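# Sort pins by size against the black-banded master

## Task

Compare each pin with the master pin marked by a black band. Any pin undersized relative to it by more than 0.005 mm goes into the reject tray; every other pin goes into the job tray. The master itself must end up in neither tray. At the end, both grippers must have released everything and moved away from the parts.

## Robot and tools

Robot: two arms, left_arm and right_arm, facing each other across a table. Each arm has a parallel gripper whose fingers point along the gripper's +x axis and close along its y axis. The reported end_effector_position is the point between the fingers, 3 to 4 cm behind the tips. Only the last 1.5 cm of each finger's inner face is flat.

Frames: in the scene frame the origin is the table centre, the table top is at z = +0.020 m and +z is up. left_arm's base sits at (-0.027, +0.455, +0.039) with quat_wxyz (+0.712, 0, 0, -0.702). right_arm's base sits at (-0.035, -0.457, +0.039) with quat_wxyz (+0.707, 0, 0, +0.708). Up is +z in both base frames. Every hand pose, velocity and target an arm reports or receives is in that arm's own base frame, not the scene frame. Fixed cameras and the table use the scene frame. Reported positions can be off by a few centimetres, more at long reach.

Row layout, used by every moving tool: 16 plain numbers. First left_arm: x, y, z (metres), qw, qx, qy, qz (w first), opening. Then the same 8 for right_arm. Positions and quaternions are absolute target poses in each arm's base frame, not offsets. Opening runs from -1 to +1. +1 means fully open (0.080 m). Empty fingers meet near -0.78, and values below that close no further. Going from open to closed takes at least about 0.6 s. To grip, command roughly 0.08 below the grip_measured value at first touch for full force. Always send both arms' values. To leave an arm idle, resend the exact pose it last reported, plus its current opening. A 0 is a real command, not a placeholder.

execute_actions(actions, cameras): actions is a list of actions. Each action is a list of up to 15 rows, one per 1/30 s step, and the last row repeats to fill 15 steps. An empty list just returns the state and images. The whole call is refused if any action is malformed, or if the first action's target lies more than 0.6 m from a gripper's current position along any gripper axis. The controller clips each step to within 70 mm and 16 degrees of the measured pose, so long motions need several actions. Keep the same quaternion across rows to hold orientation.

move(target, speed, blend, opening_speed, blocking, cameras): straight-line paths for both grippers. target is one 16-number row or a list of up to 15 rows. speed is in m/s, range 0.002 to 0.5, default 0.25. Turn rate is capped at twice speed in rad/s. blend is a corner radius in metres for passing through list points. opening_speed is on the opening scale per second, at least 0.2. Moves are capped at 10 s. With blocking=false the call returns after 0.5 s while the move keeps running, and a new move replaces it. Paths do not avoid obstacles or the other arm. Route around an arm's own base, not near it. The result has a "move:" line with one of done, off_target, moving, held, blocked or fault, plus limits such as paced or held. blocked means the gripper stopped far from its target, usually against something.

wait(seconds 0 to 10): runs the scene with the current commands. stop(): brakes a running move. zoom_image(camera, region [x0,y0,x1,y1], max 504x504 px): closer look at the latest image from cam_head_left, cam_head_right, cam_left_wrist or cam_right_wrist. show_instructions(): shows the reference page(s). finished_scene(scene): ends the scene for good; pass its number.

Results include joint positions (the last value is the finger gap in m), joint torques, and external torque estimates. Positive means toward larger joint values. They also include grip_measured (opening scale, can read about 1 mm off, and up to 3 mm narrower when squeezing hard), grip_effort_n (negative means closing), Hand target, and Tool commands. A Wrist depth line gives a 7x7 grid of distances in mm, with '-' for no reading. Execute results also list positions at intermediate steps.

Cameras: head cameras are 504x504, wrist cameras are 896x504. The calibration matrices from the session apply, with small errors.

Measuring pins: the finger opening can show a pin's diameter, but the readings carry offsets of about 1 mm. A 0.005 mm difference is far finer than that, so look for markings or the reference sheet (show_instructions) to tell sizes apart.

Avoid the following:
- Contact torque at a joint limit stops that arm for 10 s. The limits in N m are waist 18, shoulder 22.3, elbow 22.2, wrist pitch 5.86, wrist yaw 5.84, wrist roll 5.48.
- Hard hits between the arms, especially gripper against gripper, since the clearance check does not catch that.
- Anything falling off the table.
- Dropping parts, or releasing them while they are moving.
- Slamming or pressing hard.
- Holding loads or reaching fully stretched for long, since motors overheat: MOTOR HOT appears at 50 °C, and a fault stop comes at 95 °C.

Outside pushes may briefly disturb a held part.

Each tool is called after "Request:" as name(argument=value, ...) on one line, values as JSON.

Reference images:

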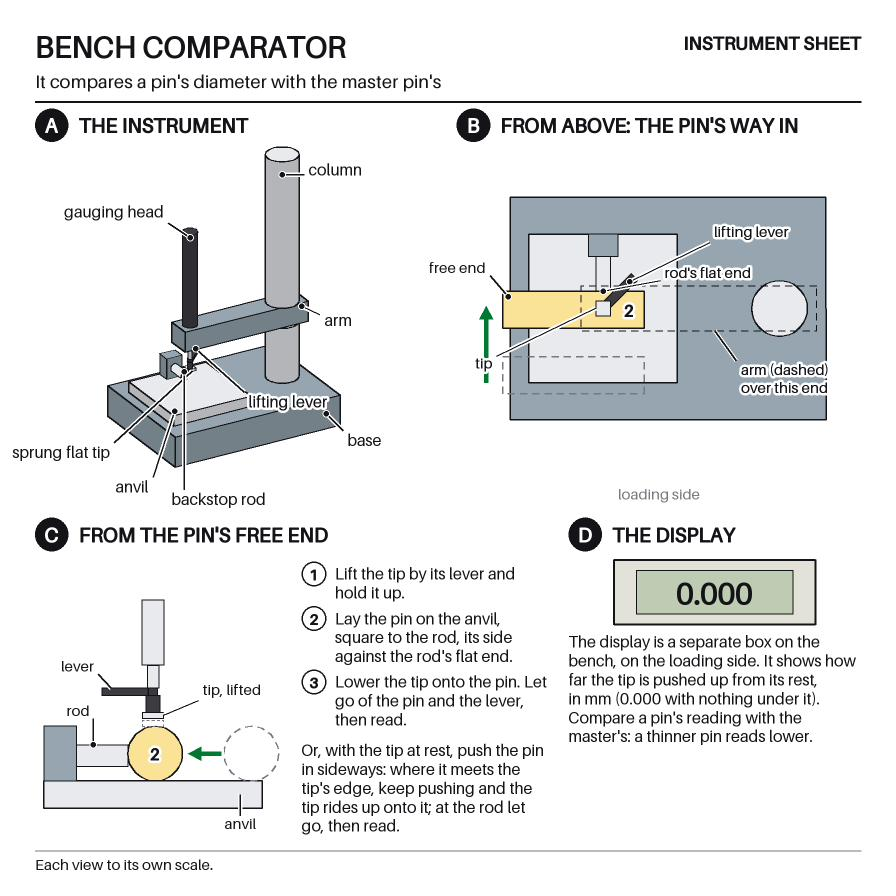

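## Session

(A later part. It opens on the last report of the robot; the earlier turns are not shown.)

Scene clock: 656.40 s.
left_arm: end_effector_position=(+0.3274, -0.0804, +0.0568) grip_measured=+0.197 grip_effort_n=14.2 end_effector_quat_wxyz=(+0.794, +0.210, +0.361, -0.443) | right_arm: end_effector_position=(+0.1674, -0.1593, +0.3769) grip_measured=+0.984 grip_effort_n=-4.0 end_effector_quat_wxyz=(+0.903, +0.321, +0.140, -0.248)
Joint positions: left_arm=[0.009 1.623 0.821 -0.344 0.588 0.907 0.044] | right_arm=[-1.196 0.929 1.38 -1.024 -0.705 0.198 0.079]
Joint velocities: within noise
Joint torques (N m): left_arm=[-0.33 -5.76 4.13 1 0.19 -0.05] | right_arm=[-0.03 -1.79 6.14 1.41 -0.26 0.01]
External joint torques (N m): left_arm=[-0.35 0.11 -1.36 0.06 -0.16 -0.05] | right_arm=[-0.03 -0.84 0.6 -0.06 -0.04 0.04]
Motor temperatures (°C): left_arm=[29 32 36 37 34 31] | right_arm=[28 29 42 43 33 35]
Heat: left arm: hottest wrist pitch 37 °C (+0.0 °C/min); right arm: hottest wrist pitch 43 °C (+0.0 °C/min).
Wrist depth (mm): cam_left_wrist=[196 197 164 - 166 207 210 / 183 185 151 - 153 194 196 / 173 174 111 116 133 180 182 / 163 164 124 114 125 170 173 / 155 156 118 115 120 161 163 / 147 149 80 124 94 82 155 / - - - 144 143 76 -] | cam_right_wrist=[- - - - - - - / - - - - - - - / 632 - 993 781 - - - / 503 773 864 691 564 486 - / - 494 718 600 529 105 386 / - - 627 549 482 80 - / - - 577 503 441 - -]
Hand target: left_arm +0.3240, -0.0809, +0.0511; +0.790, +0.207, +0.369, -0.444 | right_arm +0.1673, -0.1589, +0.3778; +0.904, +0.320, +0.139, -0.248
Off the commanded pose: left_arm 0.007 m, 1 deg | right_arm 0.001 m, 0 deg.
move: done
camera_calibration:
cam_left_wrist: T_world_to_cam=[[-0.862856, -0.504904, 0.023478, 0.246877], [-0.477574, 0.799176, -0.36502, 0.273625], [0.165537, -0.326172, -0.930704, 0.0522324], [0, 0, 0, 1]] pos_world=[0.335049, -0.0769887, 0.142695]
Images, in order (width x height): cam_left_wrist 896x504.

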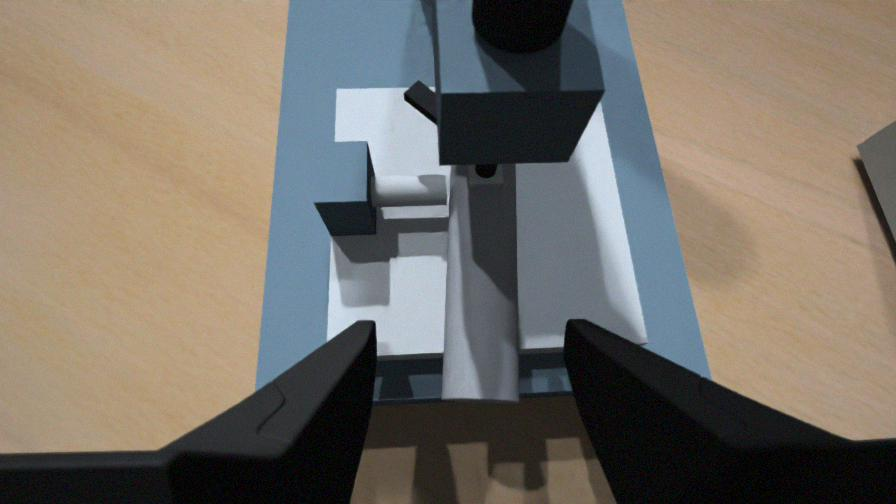

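Request:
move(target=[[0.3240,-0.0810,0.0510,0.7925,0.2075,0.3699,-0.4450,-0.65,0.1673,-0.1589,0.3778,0.904,0.320,0.139,-0.248,0.984],[0.2987,-0.0971,0.054,0.7925,0.2075,0.3699,-0.4450,-0.65,0.1673,-0.1589,0.3778,0.904,0.320,0.139,-0.248,0.984],[0.2950,-0.0930,0.10,0.7925,0.2075,0.3699,-0.4450,-0.65,0.1673,-0.1589,0.3778,0.904,0.320,0.139,-0.248,0.984],[0.25,-0.03,0.12,0.7925,0.2075,0.3699,-0.4450,-0.65,0.1673,-0.1589,0.3778,0.904,0.320,0.139,-0.248,0.984],[0.29,0.12,0.12,0.9063,0,0.4226,0,-0.65,0.1673,-0.1589,0.3778,0.904,0.320,0.139,-0.248,0.984],[0.365,0.255,0.085,0.9063,0,0.4226,0,-0.65,0.1673,-0.1589,0.3778,0.904,0.320,0.139,-0.248,0.984]], speed=[0.05,0.06,0.1,0.15,0.2,0.2], blend=[0,0,0.01,0.01,0.03,0], opening_speed=1.0, cameras=["cam_left_wrist"])

Scene clock: 669.87 s.
left_arm: end_effector_position=(+0.3612, +0.2527, +0.0814) grip_measured=-0.477 grip_effort_n=-83.5 end_effector_quat_wxyz=(+0.903, -0.003, +0.429, +0.002) | right_arm: end_effector_position=(+0.1674, -0.1593, +0.3769) grip_measured=+0.984 grip_effort_n=-3.5 end_effector_quat_wxyz=(+0.903, +0.321, +0.140, -0.248)
Joint positions: left_arm=[0.759 1.879 1.237 -0.393 0.449 0.627 0.014] | right_arm=[-1.196 0.929 1.38 -1.024 -0.705 0.198 0.079]
Joint velocities: within noise
Joint torques (N m): left_arm=[0.04 -8.9 7.77 1.05 0.58 0.1] | right_arm=[-0.03 -1.8 6.14 1.41 -0.26 0.01]
External joint torques (N m): left_arm=[0.1 -0.55 1.72 -0.06 0.31 0.1] | right_arm=[-0.04 -0.91 0.65 -0.05 -0.04 0.03]
Motor temperatures (°C): left_arm=[29 33 36 37 34 31] | right_arm=[28 29 42 44 33 35]
Heat: left arm: hottest wrist pitch 37 °C (+0.0 °C/min); right arm: hottest wrist pitch 44 °C (+1.0 °C/min).
Wrist depth (mm): cam_left_wrist=[- 199 217 220 224 223 227 / - 199 203 206 210 214 219 / 170 187 193 120 198 202 207 / 162 179 183 109 187 192 191 / 156 171 175 102 179 183 179 / 157 163 - 98 81 173 172 / - - - 159 - - -] | cam_right_wrist=[- - - - - - - / 519 522 504 - - - - / 619 - 878 688 - - - / - 810 863 655 567 485 - / - 833 715 602 537 105 393 / - - 662 548 483 80 - / - - 584 506 441 - -]
Hand target: left_arm +0.3650, +0.2549, +0.0851; +0.906, +0.000, +0.423, +0.000 | right_arm +0.1673, -0.1589, +0.3778; +0.904, +0.320, +0.139, -0.248
Off the commanded pose: left_arm 0.006 m, 1 deg | right_arm 0.001 m, 0 deg.
move: done
camera_calibration:
cam_left_wrist: T_world_to_cam=[[-0.0109573, -0.999121, 0.0404505, 0.2594], [-0.939753, -0.0035334, -0.341837, 0.400487], [0.34168, -0.041759, -0.938888, 0.0433851], [0, 0, 0, 1]] pos_world=[0.364378, 0.262399, 0.167143]
Images, in order (width x height): cam_left_wrist 896x504.

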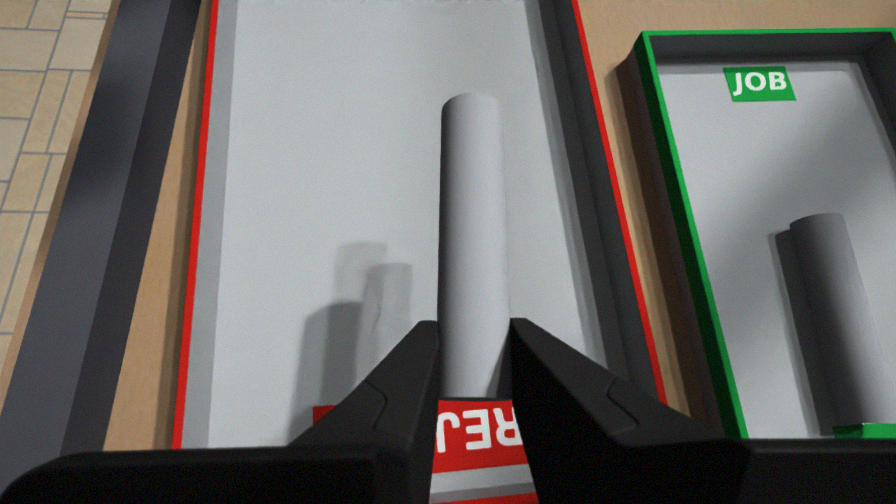

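Request:
move(target=[[0.370,0.285,0.07,0.9063,0,0.4226,0,-0.65,0.1673,-0.1589,0.3778,0.904,0.320,0.139,-0.248,0.984],[0.370,0.285,0.0215,0.9063,0,0.4226,0,-0.65,0.1673,-0.1589,0.3778,0.904,0.320,0.139,-0.248,0.984]], speed=[0.1,0.06], blend=[0.01,0], cameras=["cam_left_wrist"])

Scene clock: 675.40 s.
left_arm: end_effector_position=(+0.3711, +0.2866, +0.0254) grip_measured=-0.477 grip_effort_n=-83.5 end_effector_quat_wxyz=(+0.906, +0.003, +0.422, +0.004) | right_arm: end_effector_position=(+0.1674, -0.1593, +0.3769) grip_measured=+0.984 grip_effort_n=-4.0 end_effector_quat_wxyz=(+0.903, +0.321, +0.140, -0.248)
Joint positions: left_arm=[0.805 2.078 1.272 -0.23 0.474 0.672 0.014] | right_arm=[-1.196 0.929 1.38 -1.024 -0.705 0.198 0.079]
Joint velocities: within noise
Joint torques (N m): left_arm=[0.14 -9.95 4.64 1.29 0.56 0.08] | right_arm=[-0.03 -1.79 6.14 1.41 -0.26 0.01]
External joint torques (N m): left_arm=[0.11 -0.54 -1.09 0.17 0.29 0.08] | right_arm=[-0.04 -0.84 0.62 -0.05 -0.03 0.03]
Motor temperatures (°C): left_arm=[29 33 36 37 34 31] | right_arm=[28 29 42 44 33 35]
Heat: left arm: hottest wrist pitch 37 °C (+1.0 °C/min); right arm: hottest wrist pitch 44 °C (+1.0 °C/min).
Wrist depth (mm): cam_left_wrist=[123 136 147 150 153 153 145 / 116 128 140 141 143 144 137 / 113 128 132 129 134 137 134 / - 120 124 111 127 128 124 / 107 117 118 103 121 122 120 / - 111 - 98 76 115 116 / - - - 108 - - -] | cam_right_wrist=[- - - - - - - / - 532 555 - - - - / - - 884 594 - - - / - 823 856 646 560 482 - / - 819 724 597 533 105 388 / - - 658 556 482 80 - / - - 585 501 441 - -]
Hand target: left_arm +0.3700, +0.2849, +0.0215; +0.906, +0.000, +0.423, +0.000 | right_arm +0.1673, -0.1589, +0.3778; +0.904, +0.320, +0.139, -0.248
Off the commanded pose: left_arm 0.004 m, 1 deg | right_arm 0.001 m, 0 deg.
move: done
camera_calibration:
cam_left_wrist: T_world_to_cam=[[-0.0136366, -0.999535, 0.0272734, 0.297133], [-0.934886, 0.00306987, -0.354934, 0.387429], [0.354686, -0.0303376, -0.934493, -0.0193869], [0, 0, 0, 1]] pos_world=[0.37313, 0.295217, 0.111291]
Images, in order (width x height): cam_left_wrist 896x504.

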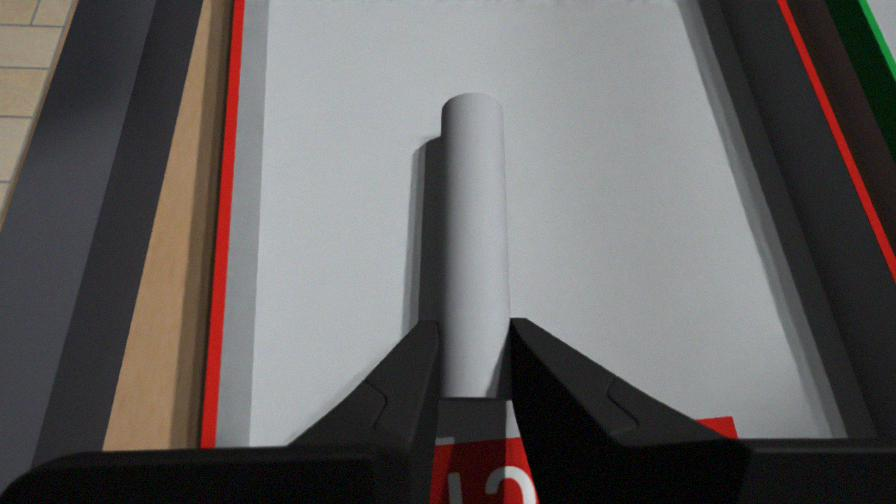

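Request:
move(target=[[0.370,0.285,0.019,0.9063,0,0.4226,0,-0.65,0.1673,-0.1589,0.3778,0.904,0.320,0.139,-0.248,0.984],[0.370,0.285,0.020,0.9063,0,0.4226,0,-0.1,0.1673,-0.1589,0.3778,0.904,0.320,0.139,-0.248,0.984],[0.345,0.28,0.07,0.9063,0,0.4226,0,0,0.1673,-0.1589,0.3778,0.904,0.320,0.139,-0.248,0.984],[0.24,0.20,0.12,0.7849,-0.2113,0.3660,0.4532,0.5,0.1673,-0.1589,0.3778,0.904,0.320,0.139,-0.248,0.984],[0.153,0.20,0.08,0.5068,-0.3503,0.2363,0.7513,0.5,0.1673,-0.1589,0.3778,0.904,0.320,0.139,-0.248,0.984]], speed=[0.03,0.05,0.1,0.2,0.2], blend=[0,0,0.01,0.02,0], opening_speed=1.0, cameras=["cam_left_wrist","cam_head_left"])

Scene clock: 692.40 s.
left_arm: end_effector_position=(+0.1519, +0.1976, +0.0782) grip_measured=+0.497 grip_effort_n=14.2 end_effector_quat_wxyz=(+0.508, -0.351, +0.240, +0.749) | right_arm: end_effector_position=(+0.1674, -0.1593, +0.3769) grip_measured=+0.984 grip_effort_n=-3.5 end_effector_quat_wxyz=(+0.903, +0.321, +0.140, -0.248)
Joint positions: left_arm=[0.524 1.412 0.752 -0.792 -0.683 -1.381 0.057] | right_arm=[-1.196 0.929 1.38 -1.024 -0.705 0.198 0.079]
Joint velocities: within noise
Joint torques (N m): left_arm=[0.3 -3.95 6.49 0.23 -0.69 -0.06] | right_arm=[-0.03 -1.8 6.14 1.41 -0.26 0.01]
External joint torques (N m): left_arm=[0.3 0.24 1.1 -0.24 -0.24 -0.06] | right_arm=[-0.06 -0.79 0.63 -0.03 -0.03 0.03]
Motor temperatures (°C): left_arm=[29 35 36 37 35 31] | right_arm=[28 29 42 44 33 35]
Heat: left arm: hottest wrist pitch 37 °C (+0.0 °C/min); right arm: hottest wrist pitch 44 °C (+1.0 °C/min).
Wrist depth (mm): cam_left_wrist=[223 200 213 228 216 - - / 189 189 211 217 220 217 204 / 176 179 201 202 206 208 211 / 167 176 191 190 194 196 199 / 158 177 181 180 184 186 188 / 153 - 99 173 172 82 179 / - - 162 165 165 - -] | cam_right_wrist=[- - - - - - - / - - - - - - - / 564 548 875 783 - - - / - 733 820 680 561 485 - / - 819 711 604 533 105 387 / - - 664 553 479 80 - / - - 584 499 442 - -]
Hand target: left_arm +0.1529, +0.2000, +0.0800; +0.507, -0.350, +0.236, +0.751 | right_arm +0.1673, -0.1589, +0.3778; +0.904, +0.320, +0.139, -0.248
Off the commanded pose: left_arm 0.003 m, 1 deg | right_arm 0.001 m, 0 deg.
move: done; blend cut to 0 m at target 3, 0 m at target 4
camera_calibration:
cam_left_wrist: T_world_to_cam=[[0.935306, 0.352154, 0.0344914, -0.208093], [0.341513, -0.872922, -0.348392, 0.180116], [-0.0925793, 0.337633, -0.936714, 0.1004], [0, 0, 0, 1]] pos_world=[0.142414, 0.196609, 0.163975]
Images, in order (width x height): cam_head_left 504x504, cam_left_wrist 896x504.

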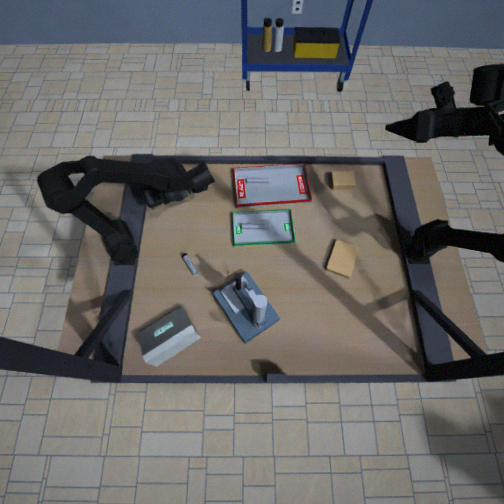

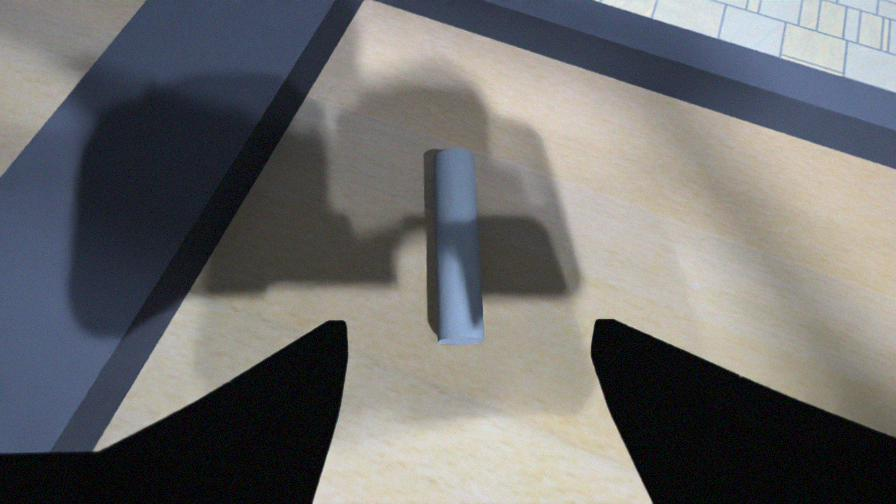

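Request:
move(target=[[0.142,0.2225,0.0125,0.5068,-0.3503,0.2363,0.7513,0.3,0.1673,-0.1589,0.3778,0.904,0.320,0.139,-0.248,0.984]], speed=0.08, cameras=["cam_left_wrist"])

Scene clock: 698.50 s.
left_arm: end_effector_position=(+0.1454, +0.2245, +0.0168) grip_measured=+0.303 grip_effort_n=-18.8 end_effector_quat_wxyz=(+0.511, -0.351, +0.229, +0.751) | right_arm: end_effector_position=(+0.1674, -0.1593, +0.3769) grip_measured=+0.984 grip_effort_n=-4.0 end_effector_quat_wxyz=(+0.903, +0.321, +0.140, -0.248)
Joint positions: left_arm=[0.637 1.582 0.601 -0.365 -0.676 -1.244 0.049] | right_arm=[-1.196 0.929 1.38 -1.024 -0.705 0.198 0.079]
Joint velocities: within noise
Joint torques (N m): left_arm=[0.28 -4.47 3.41 0.68 -0.29 0.1] | right_arm=[-0.04 -1.79 6.13 1.41 -0.26 0.01]
External joint torques (N m): left_arm=[0.26 0.24 -1.17 0.07 0.15 0.09] | right_arm=[-0.05 -0.87 0.7 -0.02 -0.04 0.03]
Motor temperatures (°C): left_arm=[29 35 36 37 35 31] | right_arm=[28 29 42 44 33 35]
Heat: left arm: hottest wrist pitch 37 °C (+0.0 °C/min); right arm: hottest wrist pitch 44 °C (+1.0 °C/min).
Wrist depth (mm): cam_left_wrist=[122 131 152 155 158 157 145 / 115 137 142 145 147 149 152 / 121 130 133 131 137 140 142 / 121 124 125 124 130 132 134 / 115 117 119 117 123 124 126 / 110 112 95 112 114 80 119 / - - 106 108 108 - -] | cam_right_wrist=[- - - - - - - / - - - - - - - / 572 594 866 778 - - - / - 737 767 691 562 485 - / - 824 716 600 528 105 390 / - - 654 548 486 80 - / - - 582 505 439 - -]
Hand target: left_arm +0.1420, +0.2225, +0.0126; +0.507, -0.350, +0.236, +0.751 | right_arm +0.1673, -0.1589, +0.3778; +0.904, +0.320, +0.139, -0.248
Off the commanded pose: left_arm 0.006 m, 1 deg | right_arm 0.001 m, 0 deg.
move: done
camera_calibration:
cam_left_wrist: T_world_to_cam=[[0.932699, 0.356875, 0.0520915, -0.210323], [0.350688, -0.863684, -0.362033, 0.181343], [-0.0842098, 0.355935, -0.930709, 0.0277847], [0, 0, 0, 1]] pos_world=[0.134913, 0.221792, 0.102467]
Images, in order (width x height): cam_left_wrist 896x504.

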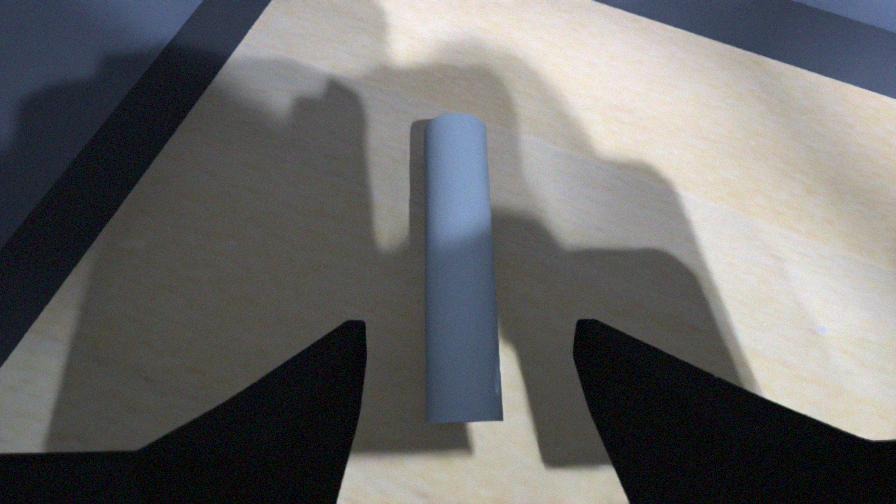

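Request:
move(target=[[0.142,0.2215,0.0108,0.5068,-0.3503,0.2363,0.7513,0.3,0.1673,-0.1589,0.3778,0.904,0.320,0.139,-0.248,0.984],[0.142,0.2215,0.0108,0.5068,-0.3503,0.2363,0.7513,-0.65,0.1673,-0.1589,0.3778,0.904,0.320,0.139,-0.248,0.984],[0.15,0.205,0.08,0.5068,-0.3503,0.2363,0.7513,-0.65,0.1673,-0.1589,0.3778,0.904,0.320,0.139,-0.248,0.984],[0.22,0.17,0.13,0.7849,-0.2113,0.3660,0.4532,-0.65,0.1673,-0.1589,0.3778,0.904,0.320,0.139,-0.248,0.984],[0.26,0.06,0.13,0.9063,0,0.4226,0,-0.65,0.1673,-0.1589,0.3778,0.904,0.320,0.139,-0.248,0.984],[0.235,-0.03,0.12,0.7965,0.2017,0.3714,-0.4325,-0.65,0.1673,-0.1589,0.3778,0.904,0.320,0.139,-0.248,0.984]], speed=[0.05,0.05,0.08,0.2,0.2,0.2], blend=[0,0,0,0.02,0.02,0], opening_speed=1.0, cameras=["cam_left_wrist"])

Scene clock: 714.77 s.
left_arm: end_effector_position=(+0.2342, -0.0189, +0.1160) grip_measured=-0.479 grip_effort_n=-83.5 end_effector_quat_wxyz=(+0.817, +0.178, +0.390, -0.385) | right_arm: end_effector_position=(+0.1674, -0.1593, +0.3769) grip_measured=+0.984 grip_effort_n=-4.0 end_effector_quat_wxyz=(+0.903, +0.321, +0.140, -0.248)
Joint positions: left_arm=[0.305 1.164 0.73 -0.844 0.627 1.081 0.013] | right_arm=[-1.196 0.929 1.38 -1.024 -0.705 0.198 0.079]
Joint velocities: within noise
Joint torques (N m): left_arm=[-0.32 -3.08 7.67 0.59 0.78 0.11] | right_arm=[-0.03 -1.79 6.14 1.41 -0.26 0.01]
External joint torques (N m): left_arm=[-0.32 -0.04 1.59 -0.18 0.37 0.11] | right_arm=[-0.05 -0.82 0.64 -0.03 -0.03 0.03]
Motor temperatures (°C): left_arm=[29 34 36 37 35 31] | right_arm=[28 29 42 44 33 35]
Heat: left arm: hottest wrist pitch 37 °C (+0.0 °C/min); right arm: hottest wrist pitch 44 °C (+1.0 °C/min).
Wrist depth (mm): cam_left_wrist=[260 263 216 223 279 280 181 / 245 249 213 213 262 247 191 / 232 236 235 119 247 238 203 / 222 224 227 225 234 235 224 / 205 212 216 103 223 226 230 / 198 201 - 98 77 216 218 / - - - 197 - - -] | cam_right_wrist=[- - - - - - - / - - - - - - - / 557 - 994 771 - - - / - 573 851 685 557 487 - / - 524 718 599 532 105 387 / - - 656 554 484 80 - / - - 585 503 440 - -]
Hand target: left_arm +0.2377, -0.0201, +0.1211; +0.819, +0.181, +0.382, -0.388 | right_arm +0.1673, -0.1589, +0.3778; +0.904, +0.320, +0.139, -0.248
Off the commanded pose: left_arm 0.012 m, 7 deg | right_arm 0.001 m, 0 deg.
move: off_target (left_arm; path cut at 10 s); path passed 5 of 6 targets
camera_calibration:
cam_left_wrist: T_world_to_cam=[[-0.778026, -0.626543, 0.0460401, 0.171314], [-0.601761, 0.722191, -0.341063, 0.226485], [0.180441, -0.293061, -0.938912, 0.14086], [0, 0, 0, 1]] pos_world=[0.24416, -0.0149496, 0.201614]
Images, in order (width x height): cam_left_wrist 896x504.

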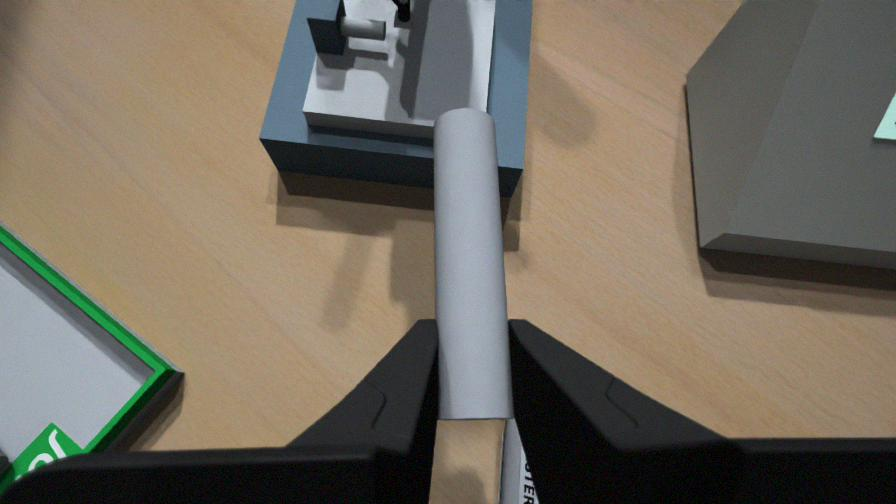

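Request:
move(target=[[0.262,-0.075,0.10,0.7965,0.2017,0.3714,-0.4325,-0.65,0.1673,-0.1589,0.3778,0.904,0.320,0.139,-0.248,0.984],[0.3025,-0.0960,0.088,0.7935,0.2079,0.3659,-0.4446,-0.65,0.1673,-0.1589,0.3778,0.904,0.320,0.139,-0.248,0.984],[0.3025,-0.0960,0.0560,0.7935,0.2079,0.3659,-0.4446,-0.65,0.1673,-0.1589,0.3778,0.904,0.320,0.139,-0.248,0.984]], speed=[0.15,0.1,0.05], blend=[0.01,0,0], cameras=["cam_left_wrist"])

Scene clock: 722.00 s.
left_arm: end_effector_position=(+0.3046, -0.0951, +0.0592) grip_measured=-0.479 grip_effort_n=-83.5 end_effector_quat_wxyz=(+0.794, +0.209, +0.362, -0.442) | right_arm: end_effector_position=(+0.1674, -0.1593, +0.3769) grip_measured=+0.984 grip_effort_n=-3.5 end_effector_quat_wxyz=(+0.903, +0.321, +0.140, -0.248)
Joint positions: left_arm=[-0.049 1.527 0.731 -0.318 0.562 0.844 0.013] | right_arm=[-1.196 0.929 1.38 -1.024 -0.705 0.198 0.079]
Joint velocities: within noise
Joint torques (N m): left_arm=[-0.33 -5.46 4.52 1.18 0.33 -0.05] | right_arm=[-0.02 -1.79 6.14 1.41 -0.26 0]
External joint torques (N m): left_arm=[-0.33 -0.17 -1.1 0.18 -0.02 -0.06] | right_arm=[-0.03 -0.84 0.61 -0.05 -0.04 0.03]
Motor temperatures (°C): left_arm=[29 34 37 37 35 31] | right_arm=[28 29 42 44 33 35]
Heat: left arm: hottest elbow 37 °C (+1.0 °C/min); right arm: hottest wrist pitch 44 °C (+0.0 °C/min).
Wrist depth (mm): cam_left_wrist=[198 200 - 165 205 210 214 / 186 187 - 141 190 197 193 / 175 172 119 119 179 184 165 / 166 135 126 125 142 174 166 / 157 127 120 104 159 164 163 / 149 125 - 98 82 156 156 / - - - 144 - - -] | cam_right_wrist=[- - - - - - - / - - - - - - - / 635 - - 779 - - - / 517 762 857 690 561 484 - / - 515 721 600 531 105 386 / - - 637 546 485 80 - / - - 588 501 440 - -]
Hand target: left_arm +0.3024, -0.0960, +0.0560; +0.792, +0.207, +0.365, -0.444 | right_arm +0.1673, -0.1589, +0.3778; +0.904, +0.320, +0.139, -0.248
Off the commanded pose: left_arm 0.004 m, 1 deg | right_arm 0.001 m, 0 deg.
move: done
camera_calibration:
cam_left_wrist: T_world_to_cam=[[-0.862177, -0.506012, 0.0245614, 0.219268], [-0.479121, 0.798686, -0.364066, 0.275748], [0.164605, -0.325657, -0.931049, 0.0538252], [0, 0, 0, 1]] pos_world=[0.312305, -0.0917551, 0.145119]
Images, in order (width x height): cam_left_wrist 896x504.

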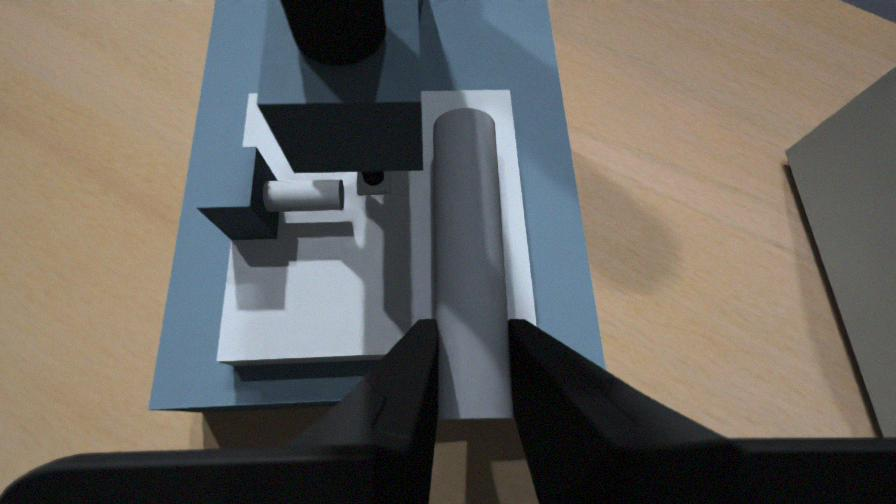

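Request:
move(target=[[0.3025,-0.0960,0.0530,0.7935,0.2079,0.3659,-0.4446,-0.65,0.1673,-0.1589,0.3778,0.904,0.320,0.139,-0.248,0.984],[0.3338,-0.0765,0.0535,0.7935,0.2079,0.3659,-0.4446,-0.65,0.1673,-0.1589,0.3778,0.904,0.320,0.139,-0.248,0.984]], speed=[0.03,0.03], blend=[0.002,0], cameras=["cam_left_wrist"])

Scene clock: 727.97 s.
left_arm: end_effector_position=(+0.3277, -0.0833, +0.0567) grip_measured=-0.479 grip_effort_n=-83.5 end_effector_quat_wxyz=(+0.789, +0.204, +0.360, -0.454) | right_arm: end_effector_position=(+0.1674, -0.1593, +0.3769) grip_measured=+0.984 grip_effort_n=-3.5 end_effector_quat_wxyz=(+0.903, +0.321, +0.140, -0.248)
Joint positions: left_arm=[0.009 1.64 0.837 -0.362 0.61 0.92 0.013] | right_arm=[-1.196 0.929 1.38 -1.024 -0.705 0.198 0.079]
Joint velocities: within noise
Joint torques (N m): left_arm=[1.26 -4.52 6.77 1.23 -0.23 0.11] | right_arm=[-0.03 -1.79 6.14 1.42 -0.26 0.01]
External joint torques (N m): left_arm=[1.23 1.52 1.31 0.32 -0.61 0.11] | right_arm=[-0.03 -0.8 0.62 -0.04 -0.04 0.03]
Motor temperatures (°C): left_arm=[29 34 37 37 35 31] | right_arm=[28 29 42 44 33 35]
Heat: left arm: hottest elbow 37 °C (+1.0 °C/min); right arm: hottest wrist pitch 44 °C (+0.0 °C/min).
Wrist depth (mm): cam_left_wrist=[195 198 163 - 205 213 218 / 183 185 152 - 158 199 202 / 172 174 116 86 136 186 185 / 162 163 124 122 128 174 176 / 153 154 119 104 122 165 167 / 144 146 - 98 76 155 158 / - - - 143 - - -] | cam_right_wrist=[- - - - - - - / - - - - - - - / 629 - 993 763 - - - / 500 758 865 691 559 485 - / - 492 717 599 532 105 388 / - - 636 548 484 80 - / - - 576 502 443 - -]
Hand target: left_arm +0.3335, -0.0765, +0.0536; +0.792, +0.207, +0.365, -0.444 | right_arm +0.1673, -0.1589, +0.3778; +0.904, +0.320, +0.139, -0.248
Off the commanded pose: left_arm 0.010 m, 1 deg | right_arm 0.001 m, 0 deg.
move: off_target (left_arm); blend cut to 0.0015 m at target 1
camera_calibration:
cam_left_wrist: T_world_to_cam=[[-0.871974, -0.487768, 0.0417727, 0.248974], [-0.466488, 0.801979, -0.37312, 0.273137], [0.148495, -0.344837, -0.926842, 0.054939], [0, 0, 0, 1]] pos_world=[0.336356, -0.0786636, 0.142432]
Images, in order (width x height): cam_left_wrist 896x504.

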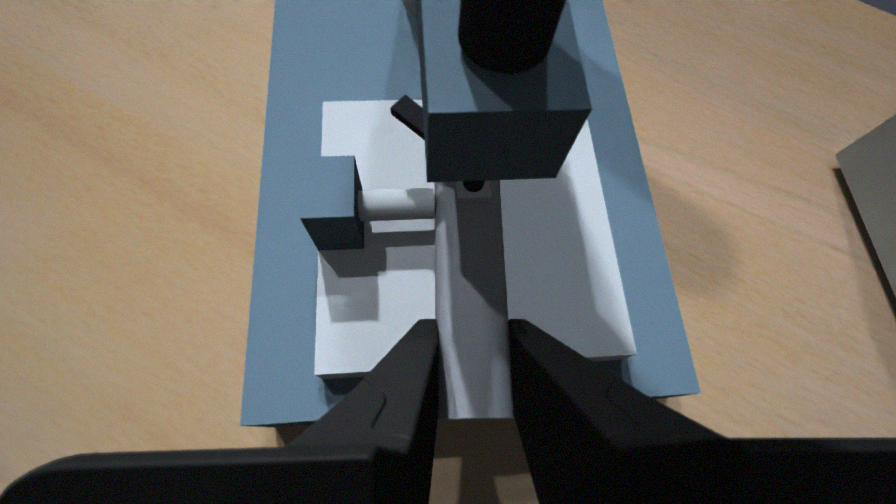

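At the rod. Release and read.

Request:
move(target=[[0.3312,-0.0782,0.0550,0.7935,0.2079,0.3659,-0.4446,-0.65,0.1673,-0.1589,0.3778,0.904,0.320,0.139,-0.248,0.984],[0.3312,-0.0782,0.0550,0.7935,0.2079,0.3659,-0.4446,0.2,0.1673,-0.1589,0.3778,0.904,0.320,0.139,-0.248,0.984],[0.3120,-0.0500,0.097,0.7935,0.2079,0.3659,-0.4446,0.2,0.1673,-0.1589,0.3778,0.904,0.320,0.139,-0.248,0.984],[0.19,-0.12,0.15,0.7965,0.2017,0.3714,-0.4325,0.2,0.1673,-0.1589,0.3778,0.904,0.320,0.139,-0.248,0.984]], speed=[0.03,0.05,0.06,0.2], blend=[0,0,0.01,0], opening_speed=1.0, cameras=["cam_left_wrist"])

Request:
zoom_image(camera="cam_left_wrist", region=[600, 200, 750, 290])

Scene clock: 738.10 s.
left_arm: end_effector_position=(+0.1924, -0.1206, +0.1536) grip_measured=+0.197 grip_effort_n=14.2 end_effector_quat_wxyz=(+0.798, +0.201, +0.367, -0.433) | right_arm: end_effector_position=(+0.1674, -0.1593, +0.3769) grip_measured=+0.984 grip_effort_n=-3.5 end_effector_quat_wxyz=(+0.903, +0.321, +0.140, -0.248)
Joint positions: left_arm=[-0.272 0.9 0.718 -0.818 0.442 0.593 0.044] | right_arm=[-1.196 0.929 1.38 -1.024 -0.705 0.198 0.079]
Joint velocities: within noise
Joint torques (N m): left_arm=[-0.32 -2.72 4.94 0.94 0.08 -0.05] | right_arm=[-0.03 -1.79 6.14 1.41 -0.26 0.01]
External joint torques (N m): left_arm=[-0.32 -0.94 -1.59 -0.23 -0.17 -0.05] | right_arm=[-0.02 -0.98 0.71 -0.05 -0.05 0.03]
Motor temperatures (°C): left_arm=[29 33 37 37 34 31] | right_arm=[28 29 42 44 33 35]
Heat: left arm: hottest elbow 37 °C (+1.0 °C/min); right arm: hottest wrist pitch 44 °C (+0.0 °C/min).
Wrist depth (mm): cam_left_wrist=[317 214 328 332 - - - / 178 260 276 309 183 185 187 / 210 235 259 288 193 196 203 / 230 223 253 273 206 208 267 / 227 227 228 258 218 226 259 / 239 243 81 246 94 82 246 / - - 230 234 233 76 -] | cam_right_wrist=[- - - - - - - / - - - - - - - / 722 - - 782 - - - / 549 816 852 687 563 484 - / 551 805 719 602 531 106 387 / - - 651 547 482 80 - / - - 582 498 442 - -]
Hand target: left_arm +0.1900, -0.1200, +0.1500; +0.796, +0.202, +0.371, -0.432 | right_arm +0.1673, -0.1589, +0.3778; +0.904, +0.320, +0.139, -0.248
Off the commanded pose: left_arm 0.004 m, 1 deg | right_arm 0.001 m, 0 deg.
move: done
camera_calibration:
cam_left_wrist: T_world_to_cam=[[-0.84849, -0.528187, 0.0328985, 0.100786], [-0.50262, 0.784841, -0.362487, 0.279325], [0.165641, -0.324103, -0.931408, 0.151952], [0, 0, 0, 1]] pos_world=[0.200741, -0.116743, 0.239465]
Images, in order (width x height): cam_left_wrist 896x504.

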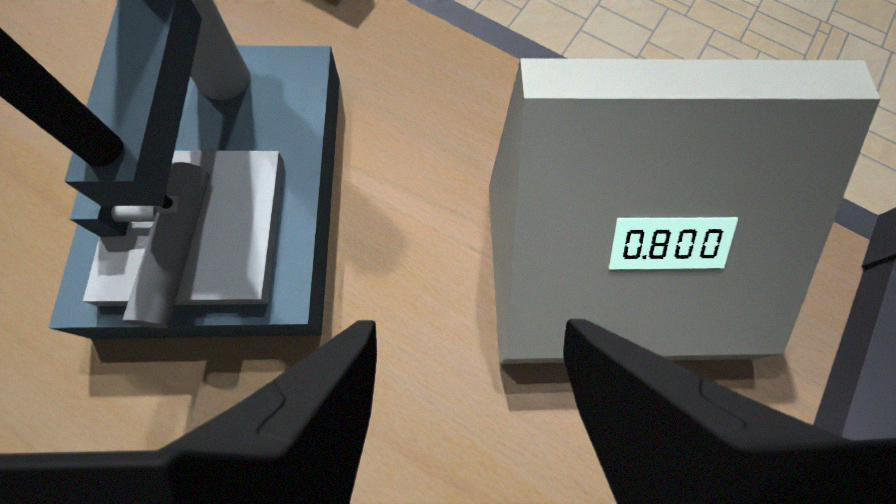

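Scaled by 3.360 from the camera's 896x504 image, which has a finer 1280x720 frame.

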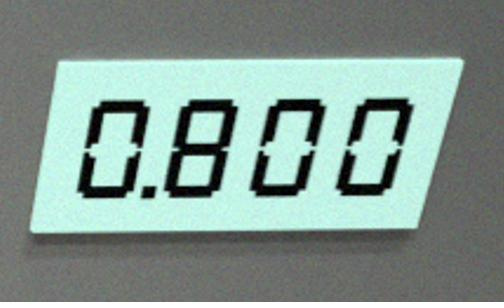

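Request:
move(target=[[0.3120,-0.0500,0.097,0.7935,0.2079,0.3659,-0.4446,0.2,0.1673,-0.1589,0.3778,0.904,0.320,0.139,-0.248,0.984],[0.3297,-0.0812,0.057,0.7925,0.2075,0.3699,-0.4450,0.2,0.1673,-0.1589,0.3778,0.904,0.320,0.139,-0.248,0.984],[0.3252,-0.0837,0.0500,0.7925,0.2075,0.3699,-0.4450,0.2,0.1673,-0.1589,0.3778,0.904,0.320,0.139,-0.248,0.984],[0.3252,-0.0837,0.0500,0.7925,0.2075,0.3699,-0.4450,-0.65,0.1673,-0.1589,0.3778,0.904,0.320,0.139,-0.248,0.984]], speed=[0.2,0.08,0.05,0.05], opening_speed=1.0, cameras=["cam_left_wrist"])

Scene clock: 752.33 s.
left_arm: end_effector_position=(+0.3275, -0.0840, +0.0552) grip_measured=-0.474 grip_effort_n=-83.5 end_effector_quat_wxyz=(+0.792, +0.209, +0.362, -0.444) | right_arm: end_effector_position=(+0.1674, -0.1593, +0.3769) grip_measured=+0.984 grip_effort_n=-4.0 end_effector_quat_wxyz=(+0.903, +0.321, +0.140, -0.248)
Joint positions: left_arm=[-0.003 1.629 0.82 -0.336 0.584 0.896 0.014] | right_arm=[-1.196 0.929 1.38 -1.024 -0.705 0.198 0.079]
Joint velocities: within noise
Joint torques (N m): left_arm=[-0.13 -5.77 4.26 1.2 0.16 -0.05] | right_arm=[-0.03 -1.79 6.14 1.42 -0.26 0.01]
External joint torques (N m): left_arm=[-0.11 0.13 -1.21 0.26 -0.2 -0.05] | right_arm=[-0.03 -0.9 0.69 -0.03 -0.04 0.03]
Motor temperatures (°C): left_arm=[29 33 37 37 34 31] | right_arm=[28 29 42 44 33 35]
Heat: left arm: hottest elbow 37 °C (+1.0 °C/min); right arm: hottest wrist pitch 44 °C (+0.0 °C/min).
Wrist depth (mm): cam_left_wrist=[194 196 162 - 167 206 209 / 182 184 149 - 152 193 195 / 172 173 110 109 132 179 181 / 162 164 123 122 125 169 172 / 154 154 117 102 119 161 162 / 145 146 - 97 76 152 154 / - - - 141 - - -] | cam_right_wrist=[- - - - - - - / - - - - - - - / 635 - 993 777 - - - / 503 761 863 678 558 481 - / - 500 714 595 527 105 386 / - - 632 551 484 80 - / - - 576 504 442 - -]
Hand target: left_arm +0.3251, -0.0837, +0.0500; +0.790, +0.207, +0.369, -0.444 | right_arm +0.1673, -0.1589, +0.3778; +0.904, +0.320, +0.139, -0.248
Off the commanded pose: left_arm 0.006 m, 1 deg | right_arm 0.001 m, 0 deg.
move: done
camera_calibration:
cam_left_wrist: T_world_to_cam=[[-0.864034, -0.502675, 0.0276319, 0.245492], [-0.477067, 0.800018, -0.363839, 0.275819], [0.160787, -0.327551, -0.931052, 0.0510654], [0, 0, 0, 1]] pos_world=[0.335487, -0.0805313, 0.141115]
Images, in order (width x height): cam_left_wrist 896x504.

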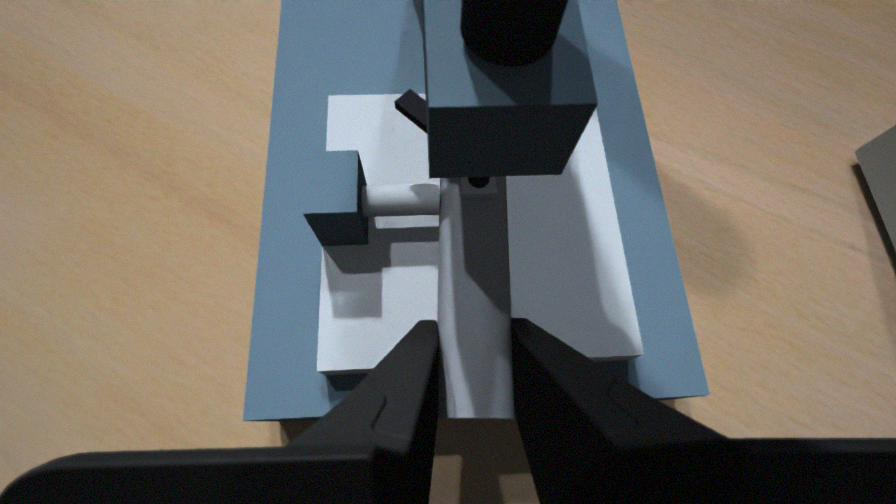

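Request:
move(target=[[0.2990,-0.1000,0.053,0.7925,0.2075,0.3699,-0.4450,-0.65,0.1673,-0.1589,0.3778,0.904,0.320,0.139,-0.248,0.984],[0.2950,-0.0940,0.10,0.7925,0.2075,0.3699,-0.4450,-0.65,0.1673,-0.1589,0.3778,0.904,0.320,0.139,-0.248,0.984],[0.25,-0.03,0.12,0.7925,0.2075,0.3699,-0.4450,-0.65,0.1673,-0.1589,0.3778,0.904,0.320,0.139,-0.248,0.984],[0.38,0.103,0.13,0.9063,0,0.4226,0,-0.65,0.1673,-0.1589,0.3778,0.904,0.320,0.139,-0.248,0.984],[0.445,0.107,0.075,0.9063,0,0.4226,0,-0.65,0.1673,-0.1589,0.3778,0.904,0.320,0.139,-0.248,0.984]], speed=[0.06,0.1,0.15,0.2,0.1], blend=[0,0.01,0.01,0.02,0], cameras=["cam_left_wrist"])

Scene clock: 763.30 s.
left_arm: end_effector_position=(+0.4395, +0.1061, +0.0709) grip_measured=-0.474 grip_effort_n=-83.5 end_effector_quat_wxyz=(+0.903, -0.003, +0.429, -0.002) | right_arm: end_effector_position=(+0.1674, -0.1593, +0.3769) grip_measured=+0.984 grip_effort_n=-3.5 end_effector_quat_wxyz=(+0.903, +0.321, +0.140, -0.248)
Joint positions: left_arm=[0.301 1.859 1.142 -0.195 0.194 0.233 0.014] | right_arm=[-1.196 0.929 1.38 -1.024 -0.705 0.198 0.079]
Joint velocities: within noise
Joint torques (N m): left_arm=[-0.29 -8.74 7.78 1.53 -0.04 -0.06] | right_arm=[-0.04 -1.79 6.14 1.41 -0.26 0.01]
External joint torques (N m): left_arm=[-0.3 -0.46 1.65 0.22 -0.14 -0.06] | right_arm=[-0.05 -0.76 0.57 -0.06 -0.03 0.04]
Motor temperatures (°C): left_arm=[29 33 37 37 34 31] | right_arm=[28 29 42 44 33 35]
Heat: left arm: hottest elbow 37 °C (+1.0 °C/min); right arm: hottest wrist pitch 44 °C (+0.0 °C/min).
Wrist depth (mm): cam_left_wrist=[192 196 206 210 213 217 221 / 186 186 194 197 200 204 207 / 177 178 180 118 184 192 196 / 168 170 172 170 176 182 185 / 160 162 164 101 168 173 176 / 154 155 - 96 81 165 167 / - - - 136 - - -] | cam_right_wrist=[- - - - - - - / - - - - - - - / 480 - - 779 - - - / - 453 771 661 559 485 - / - 833 420 593 531 106 389 / - - 594 538 487 80 - / - - 583 496 442 - -]
Hand target: left_arm +0.4449, +0.1069, +0.0750; +0.906, +0.000, +0.423, +0.000 | right_arm +0.1673, -0.1589, +0.3778; +0.904, +0.320, +0.139, -0.248
Off the commanded pose: left_arm 0.007 m, 1 deg | right_arm 0.001 m, 0 deg.
move: done
camera_calibration:
cam_left_wrist: T_world_to_cam=[[-0.0183486, -0.998878, 0.0436686, 0.117189], [-0.940091, 0.0023647, -0.340916, 0.469369], [0.34043, -0.0473078, -0.939079, 0.00175697], [0, 0, 0, 1]] pos_world=[0.442802, 0.116031, 0.156548]
Images, in order (width x height): cam_left_wrist 896x504.

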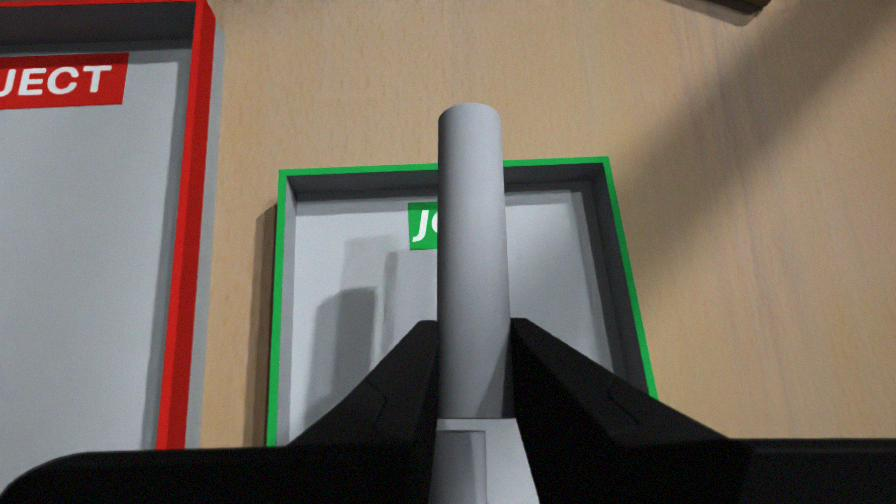

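Request:
move(target=[[0.4395,0.1065,0.0225,0.9063,0,0.4226,0,-0.65,0.1673,-0.1589,0.3778,0.904,0.320,0.139,-0.248,0.984]], speed=[0.06], cameras=["cam_left_wrist"])

Scene clock: 770.20 s.
left_arm: end_effector_position=(+0.4411, +0.1066, +0.0260) grip_measured=-0.474 grip_effort_n=-83.5 end_effector_quat_wxyz=(+0.908, +0.000, +0.420, +0.000) | right_arm: end_effector_position=(+0.1674, -0.1593, +0.3769) grip_measured=+0.984 grip_effort_n=-4.0 end_effector_quat_wxyz=(+0.903, +0.321, +0.140, -0.248)
Joint positions: left_arm=[0.301 1.953 1.05 0.013 0.194 0.233 0.014] | right_arm=[-1.196 0.929 1.38 -1.024 -0.705 0.198 0.079]
Joint velocities: within noise
Joint torques (N m): left_arm=[-0.01 -9.04 4.6 1.58 0.03 0.03] | right_arm=[-0.03 -1.79 6.14 1.41 -0.26 0.01]
External joint torques (N m): left_arm=[-0.01 -0.66 -0.93 0.27 -0.08 0.03] | right_arm=[-0.02 -0.84 0.62 -0.05 -0.04 0.03]
Motor temperatures (°C): left_arm=[29 34 37 39 34 31] | right_arm=[28 29 42 44 33 35]
Heat: left arm: hottest wrist pitch 39 °C (+2.0 °C/min); right arm: hottest wrist pitch 44 °C (+0.0 °C/min).
Wrist depth (mm): cam_left_wrist=[145 150 154 156 159 161 163 / 122 141 136 136 142 150 154 / 119 132 133 121 137 140 144 / 110 125 127 124 129 132 135 / 109 119 121 102 123 123 128 / - 114 - 97 81 116 122 / - - - 95 - - -] | cam_right_wrist=[- - - - - - - / - - - - - - - / 495 - 992 773 - - - / - 495 760 686 558 483 - / - 815 450 580 531 106 384 / - - 618 537 485 80 - / - - 587 500 441 - -]
Hand target: left_arm +0.4395, +0.1065, +0.0226; +0.906, +0.000, +0.423, +0.000 | right_arm +0.1673, -0.1589, +0.3778; +0.904, +0.320, +0.139, -0.248
Off the commanded pose: left_arm 0.004 m, 0 deg | right_arm 0.001 m, 0 deg.
move: done
camera_calibration:
cam_left_wrist: T_world_to_cam=[[-0.0189278, -0.999148, 0.0366751, 0.120192], [-0.932973, 0.00446295, -0.359918, 0.45269], [0.359448, -0.0410293, -0.932263, -0.0501153], [0, 0, 0, 1]] pos_world=[0.442637, 0.116013, 0.111803]
Images, in order (width x height): cam_left_wrist 896x504.

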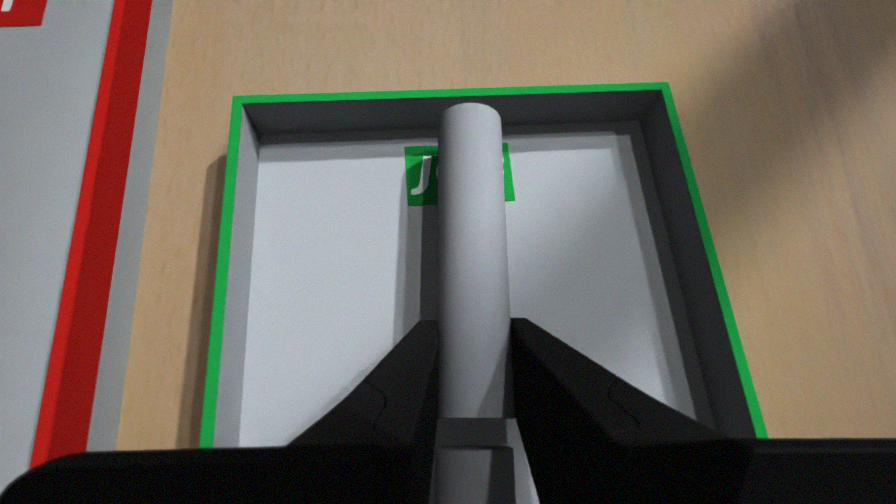

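Request:
move(target=[[0.4392,0.1065,0.0190,0.9063,0,0.4226,0,-0.65,0.1673,-0.1589,0.3778,0.904,0.320,0.139,-0.248,0.984]], speed=[0.03], cameras=["cam_left_wrist"])

Scene clock: 775.63 s.
left_arm: end_effector_position=(+0.4411, +0.1066, +0.0233) grip_measured=-0.474 grip_effort_n=-83.5 end_effector_quat_wxyz=(+0.908, +0.000, +0.419, +0.000) | right_arm: end_effector_position=(+0.1674, -0.1593, +0.3769) grip_measured=+0.984 grip_effort_n=-3.5 end_effector_quat_wxyz=(+0.903, +0.321, +0.140, -0.248)
Joint positions: left_arm=[0.301 1.959 1.044 0.027 0.194 0.233 0.014] | right_arm=[-1.196 0.929 1.38 -1.024 -0.705 0.198 0.079]
Joint velocities: within noise
Joint torques (N m): left_arm=[0.03 -8.91 4.54 1.57 0.03 0.04] | right_arm=[-0.04 -1.78 6.14 1.41 -0.26 0.01]
External joint torques (N m): left_arm=[0.03 -0.44 -1.05 0.23 -0.07 0.04] | right_arm=[-0.04 -0.84 0.63 -0.05 -0.04 0.03]
Motor temperatures (°C): left_arm=[29 34 37 39 34 31] | right_arm=[28 29 42 44 33 35]
Heat: left arm: hottest wrist pitch 39 °C (+2.0 °C/min); right arm: hottest wrist pitch 44 °C (+0.0 °C/min).
Wrist depth (mm): cam_left_wrist=[140 147 151 153 155 158 160 / 122 138 134 130 138 146 150 / 112 128 130 128 134 137 141 / 110 123 124 123 127 128 133 / 109 117 118 101 120 120 125 / - 111 - 97 81 111 119 / - - - 93 - - -] | cam_right_wrist=[- - - - - - - / - - - - - - - / 493 - - 771 - - - / - 496 768 687 567 485 - / - 802 449 581 530 105 386 / - - 657 531 485 80 - / - - 583 500 440 - -]
Hand target: left_arm +0.4392, +0.1065, +0.0191; +0.906, +0.000, +0.422, +0.000 | right_arm +0.1673, -0.1589, +0.3778; +0.904, +0.320, +0.139, -0.248
Off the commanded pose: left_arm 0.005 m, 0 deg | right_arm 0.001 m, 0 deg.
move: done
camera_calibration:
cam_left_wrist: T_world_to_cam=[[-0.0189941, -0.999169, 0.0360753, 0.120355], [-0.932316, 0.00466704, -0.361614, 0.451488], [0.361145, -0.0405022, -0.93163, -0.0534938], [0, 0, 0, 1]] pos_world=[0.442535, 0.115981, 0.109086]
Images, in order (width x height): cam_left_wrist 896x504.

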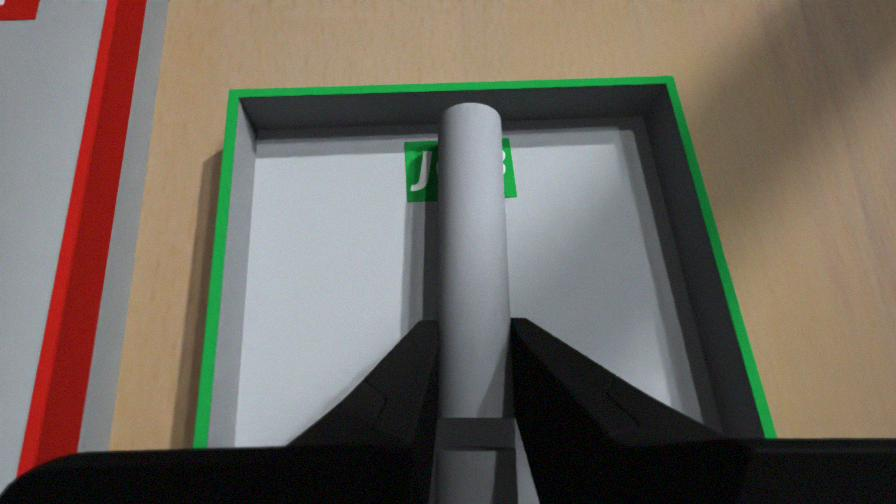

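Request:
move(target=[[0.4392,0.1065,0.0178,0.9063,0,0.4226,0,-0.65,0.1673,-0.1589,0.3778,0.904,0.320,0.139,-0.248,0.984],[0.4392,0.1065,0.0188,0.9063,0,0.4226,0,-0.1,0.1673,-0.1589,0.3778,0.904,0.320,0.139,-0.248,0.984],[0.410,0.1065,0.065,0.9063,0,0.4226,0,0.1,0.1673,-0.1589,0.3778,0.904,0.320,0.139,-0.248,0.984],[0.328,0.107,0.065,0.9063,0,0.4226,0,0.1,0.1673,-0.1589,0.3778,0.904,0.320,0.139,-0.248,0.984]], speed=[0.03,0.05,0.1,0.1], blend=[0,0,0,0], opening_speed=1.0, cameras=["cam_left_wrist"])

Scene clock: 786.60 s.
left_arm: end_effector_position=(+0.3312, +0.1080, +0.0660) grip_measured=+0.097 grip_effort_n=14.2 end_effector_quat_wxyz=(+0.907, +0.001, +0.422, +0.002) | right_arm: end_effector_position=(+0.1674, -0.1593, +0.3769) grip_measured=+0.984 grip_effort_n=-3.5 end_effector_quat_wxyz=(+0.903, +0.321, +0.140, -0.248)
Joint positions: left_arm=[0.43 1.501 0.71 -0.125 0.267 0.338 0.039] | right_arm=[-1.196 0.929 1.38 -1.024 -0.705 0.198 0.079]
Joint velocities: within noise
Joint torques (N m): left_arm=[0.33 -7.2 4.45 1.06 0.33 0.09] | right_arm=[-0.03 -1.79 6.14 1.41 -0.26 0.01]
External joint torques (N m): left_arm=[0.35 -1.84 -1.49 -0.25 0.18 0.09] | right_arm=[-0.05 -0.86 0.68 -0.03 -0.03 0.03]
Motor temperatures (°C): left_arm=[29 35 37 40 34 31] | right_arm=[28 29 42 44 33 35]
Heat: left arm: hottest wrist pitch 40 °C (+3.0 °C/min); right arm: hottest wrist pitch 44 °C (+0.0 °C/min).
Wrist depth (mm): cam_left_wrist=[201 201 207 209 209 219 222 / 188 189 194 196 193 204 207 / 179 180 183 182 186 191 195 / 169 170 172 172 176 181 183 / 160 161 165 163 168 170 173 / 153 154 80 157 90 164 165 / - - - 152 150 - -] | cam_right_wrist=[- - - - - - - / - - - - - - - / 548 - 999 785 - - - / - 695 563 685 564 484 - / - 820 581 595 531 105 387 / - - 663 551 481 80 - / - - 589 501 444 - -]
Hand target: left_arm +0.3281, +0.1070, +0.0650; +0.906, +0.000, +0.423, +0.000 | right_arm +0.1673, -0.1589, +0.3778; +0.904, +0.320, +0.139, -0.248
Off the commanded pose: left_arm 0.004 m, 0 deg | right_arm 0.001 m, 0 deg.
move: done
camera_calibration:
cam_left_wrist: T_world_to_cam=[[-0.015693, -0.999344, 0.0326503, 0.117268], [-0.93446, 0.00304124, -0.356054, 0.364997], [0.355721, -0.036098, -0.933895, 0.0275251], [0, 0, 0, 1]] pos_world=[0.333125, 0.117075, 0.151835]
Images, in order (width x height): cam_left_wrist 896x504.

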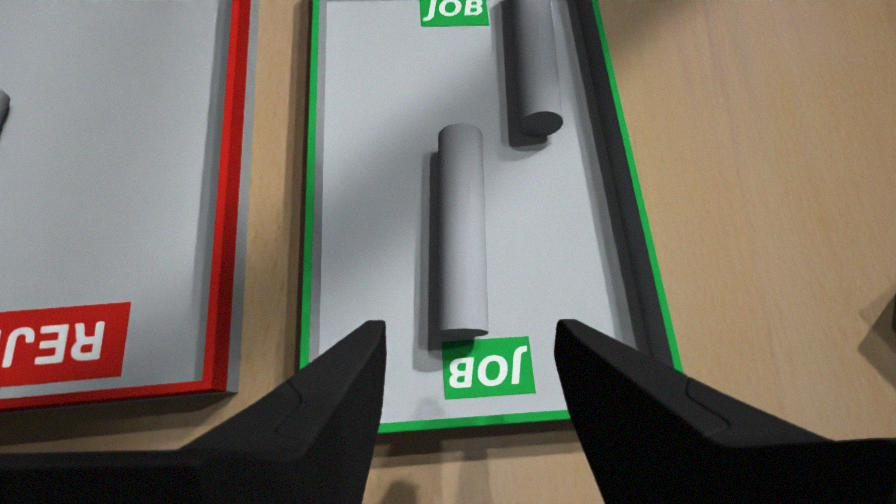

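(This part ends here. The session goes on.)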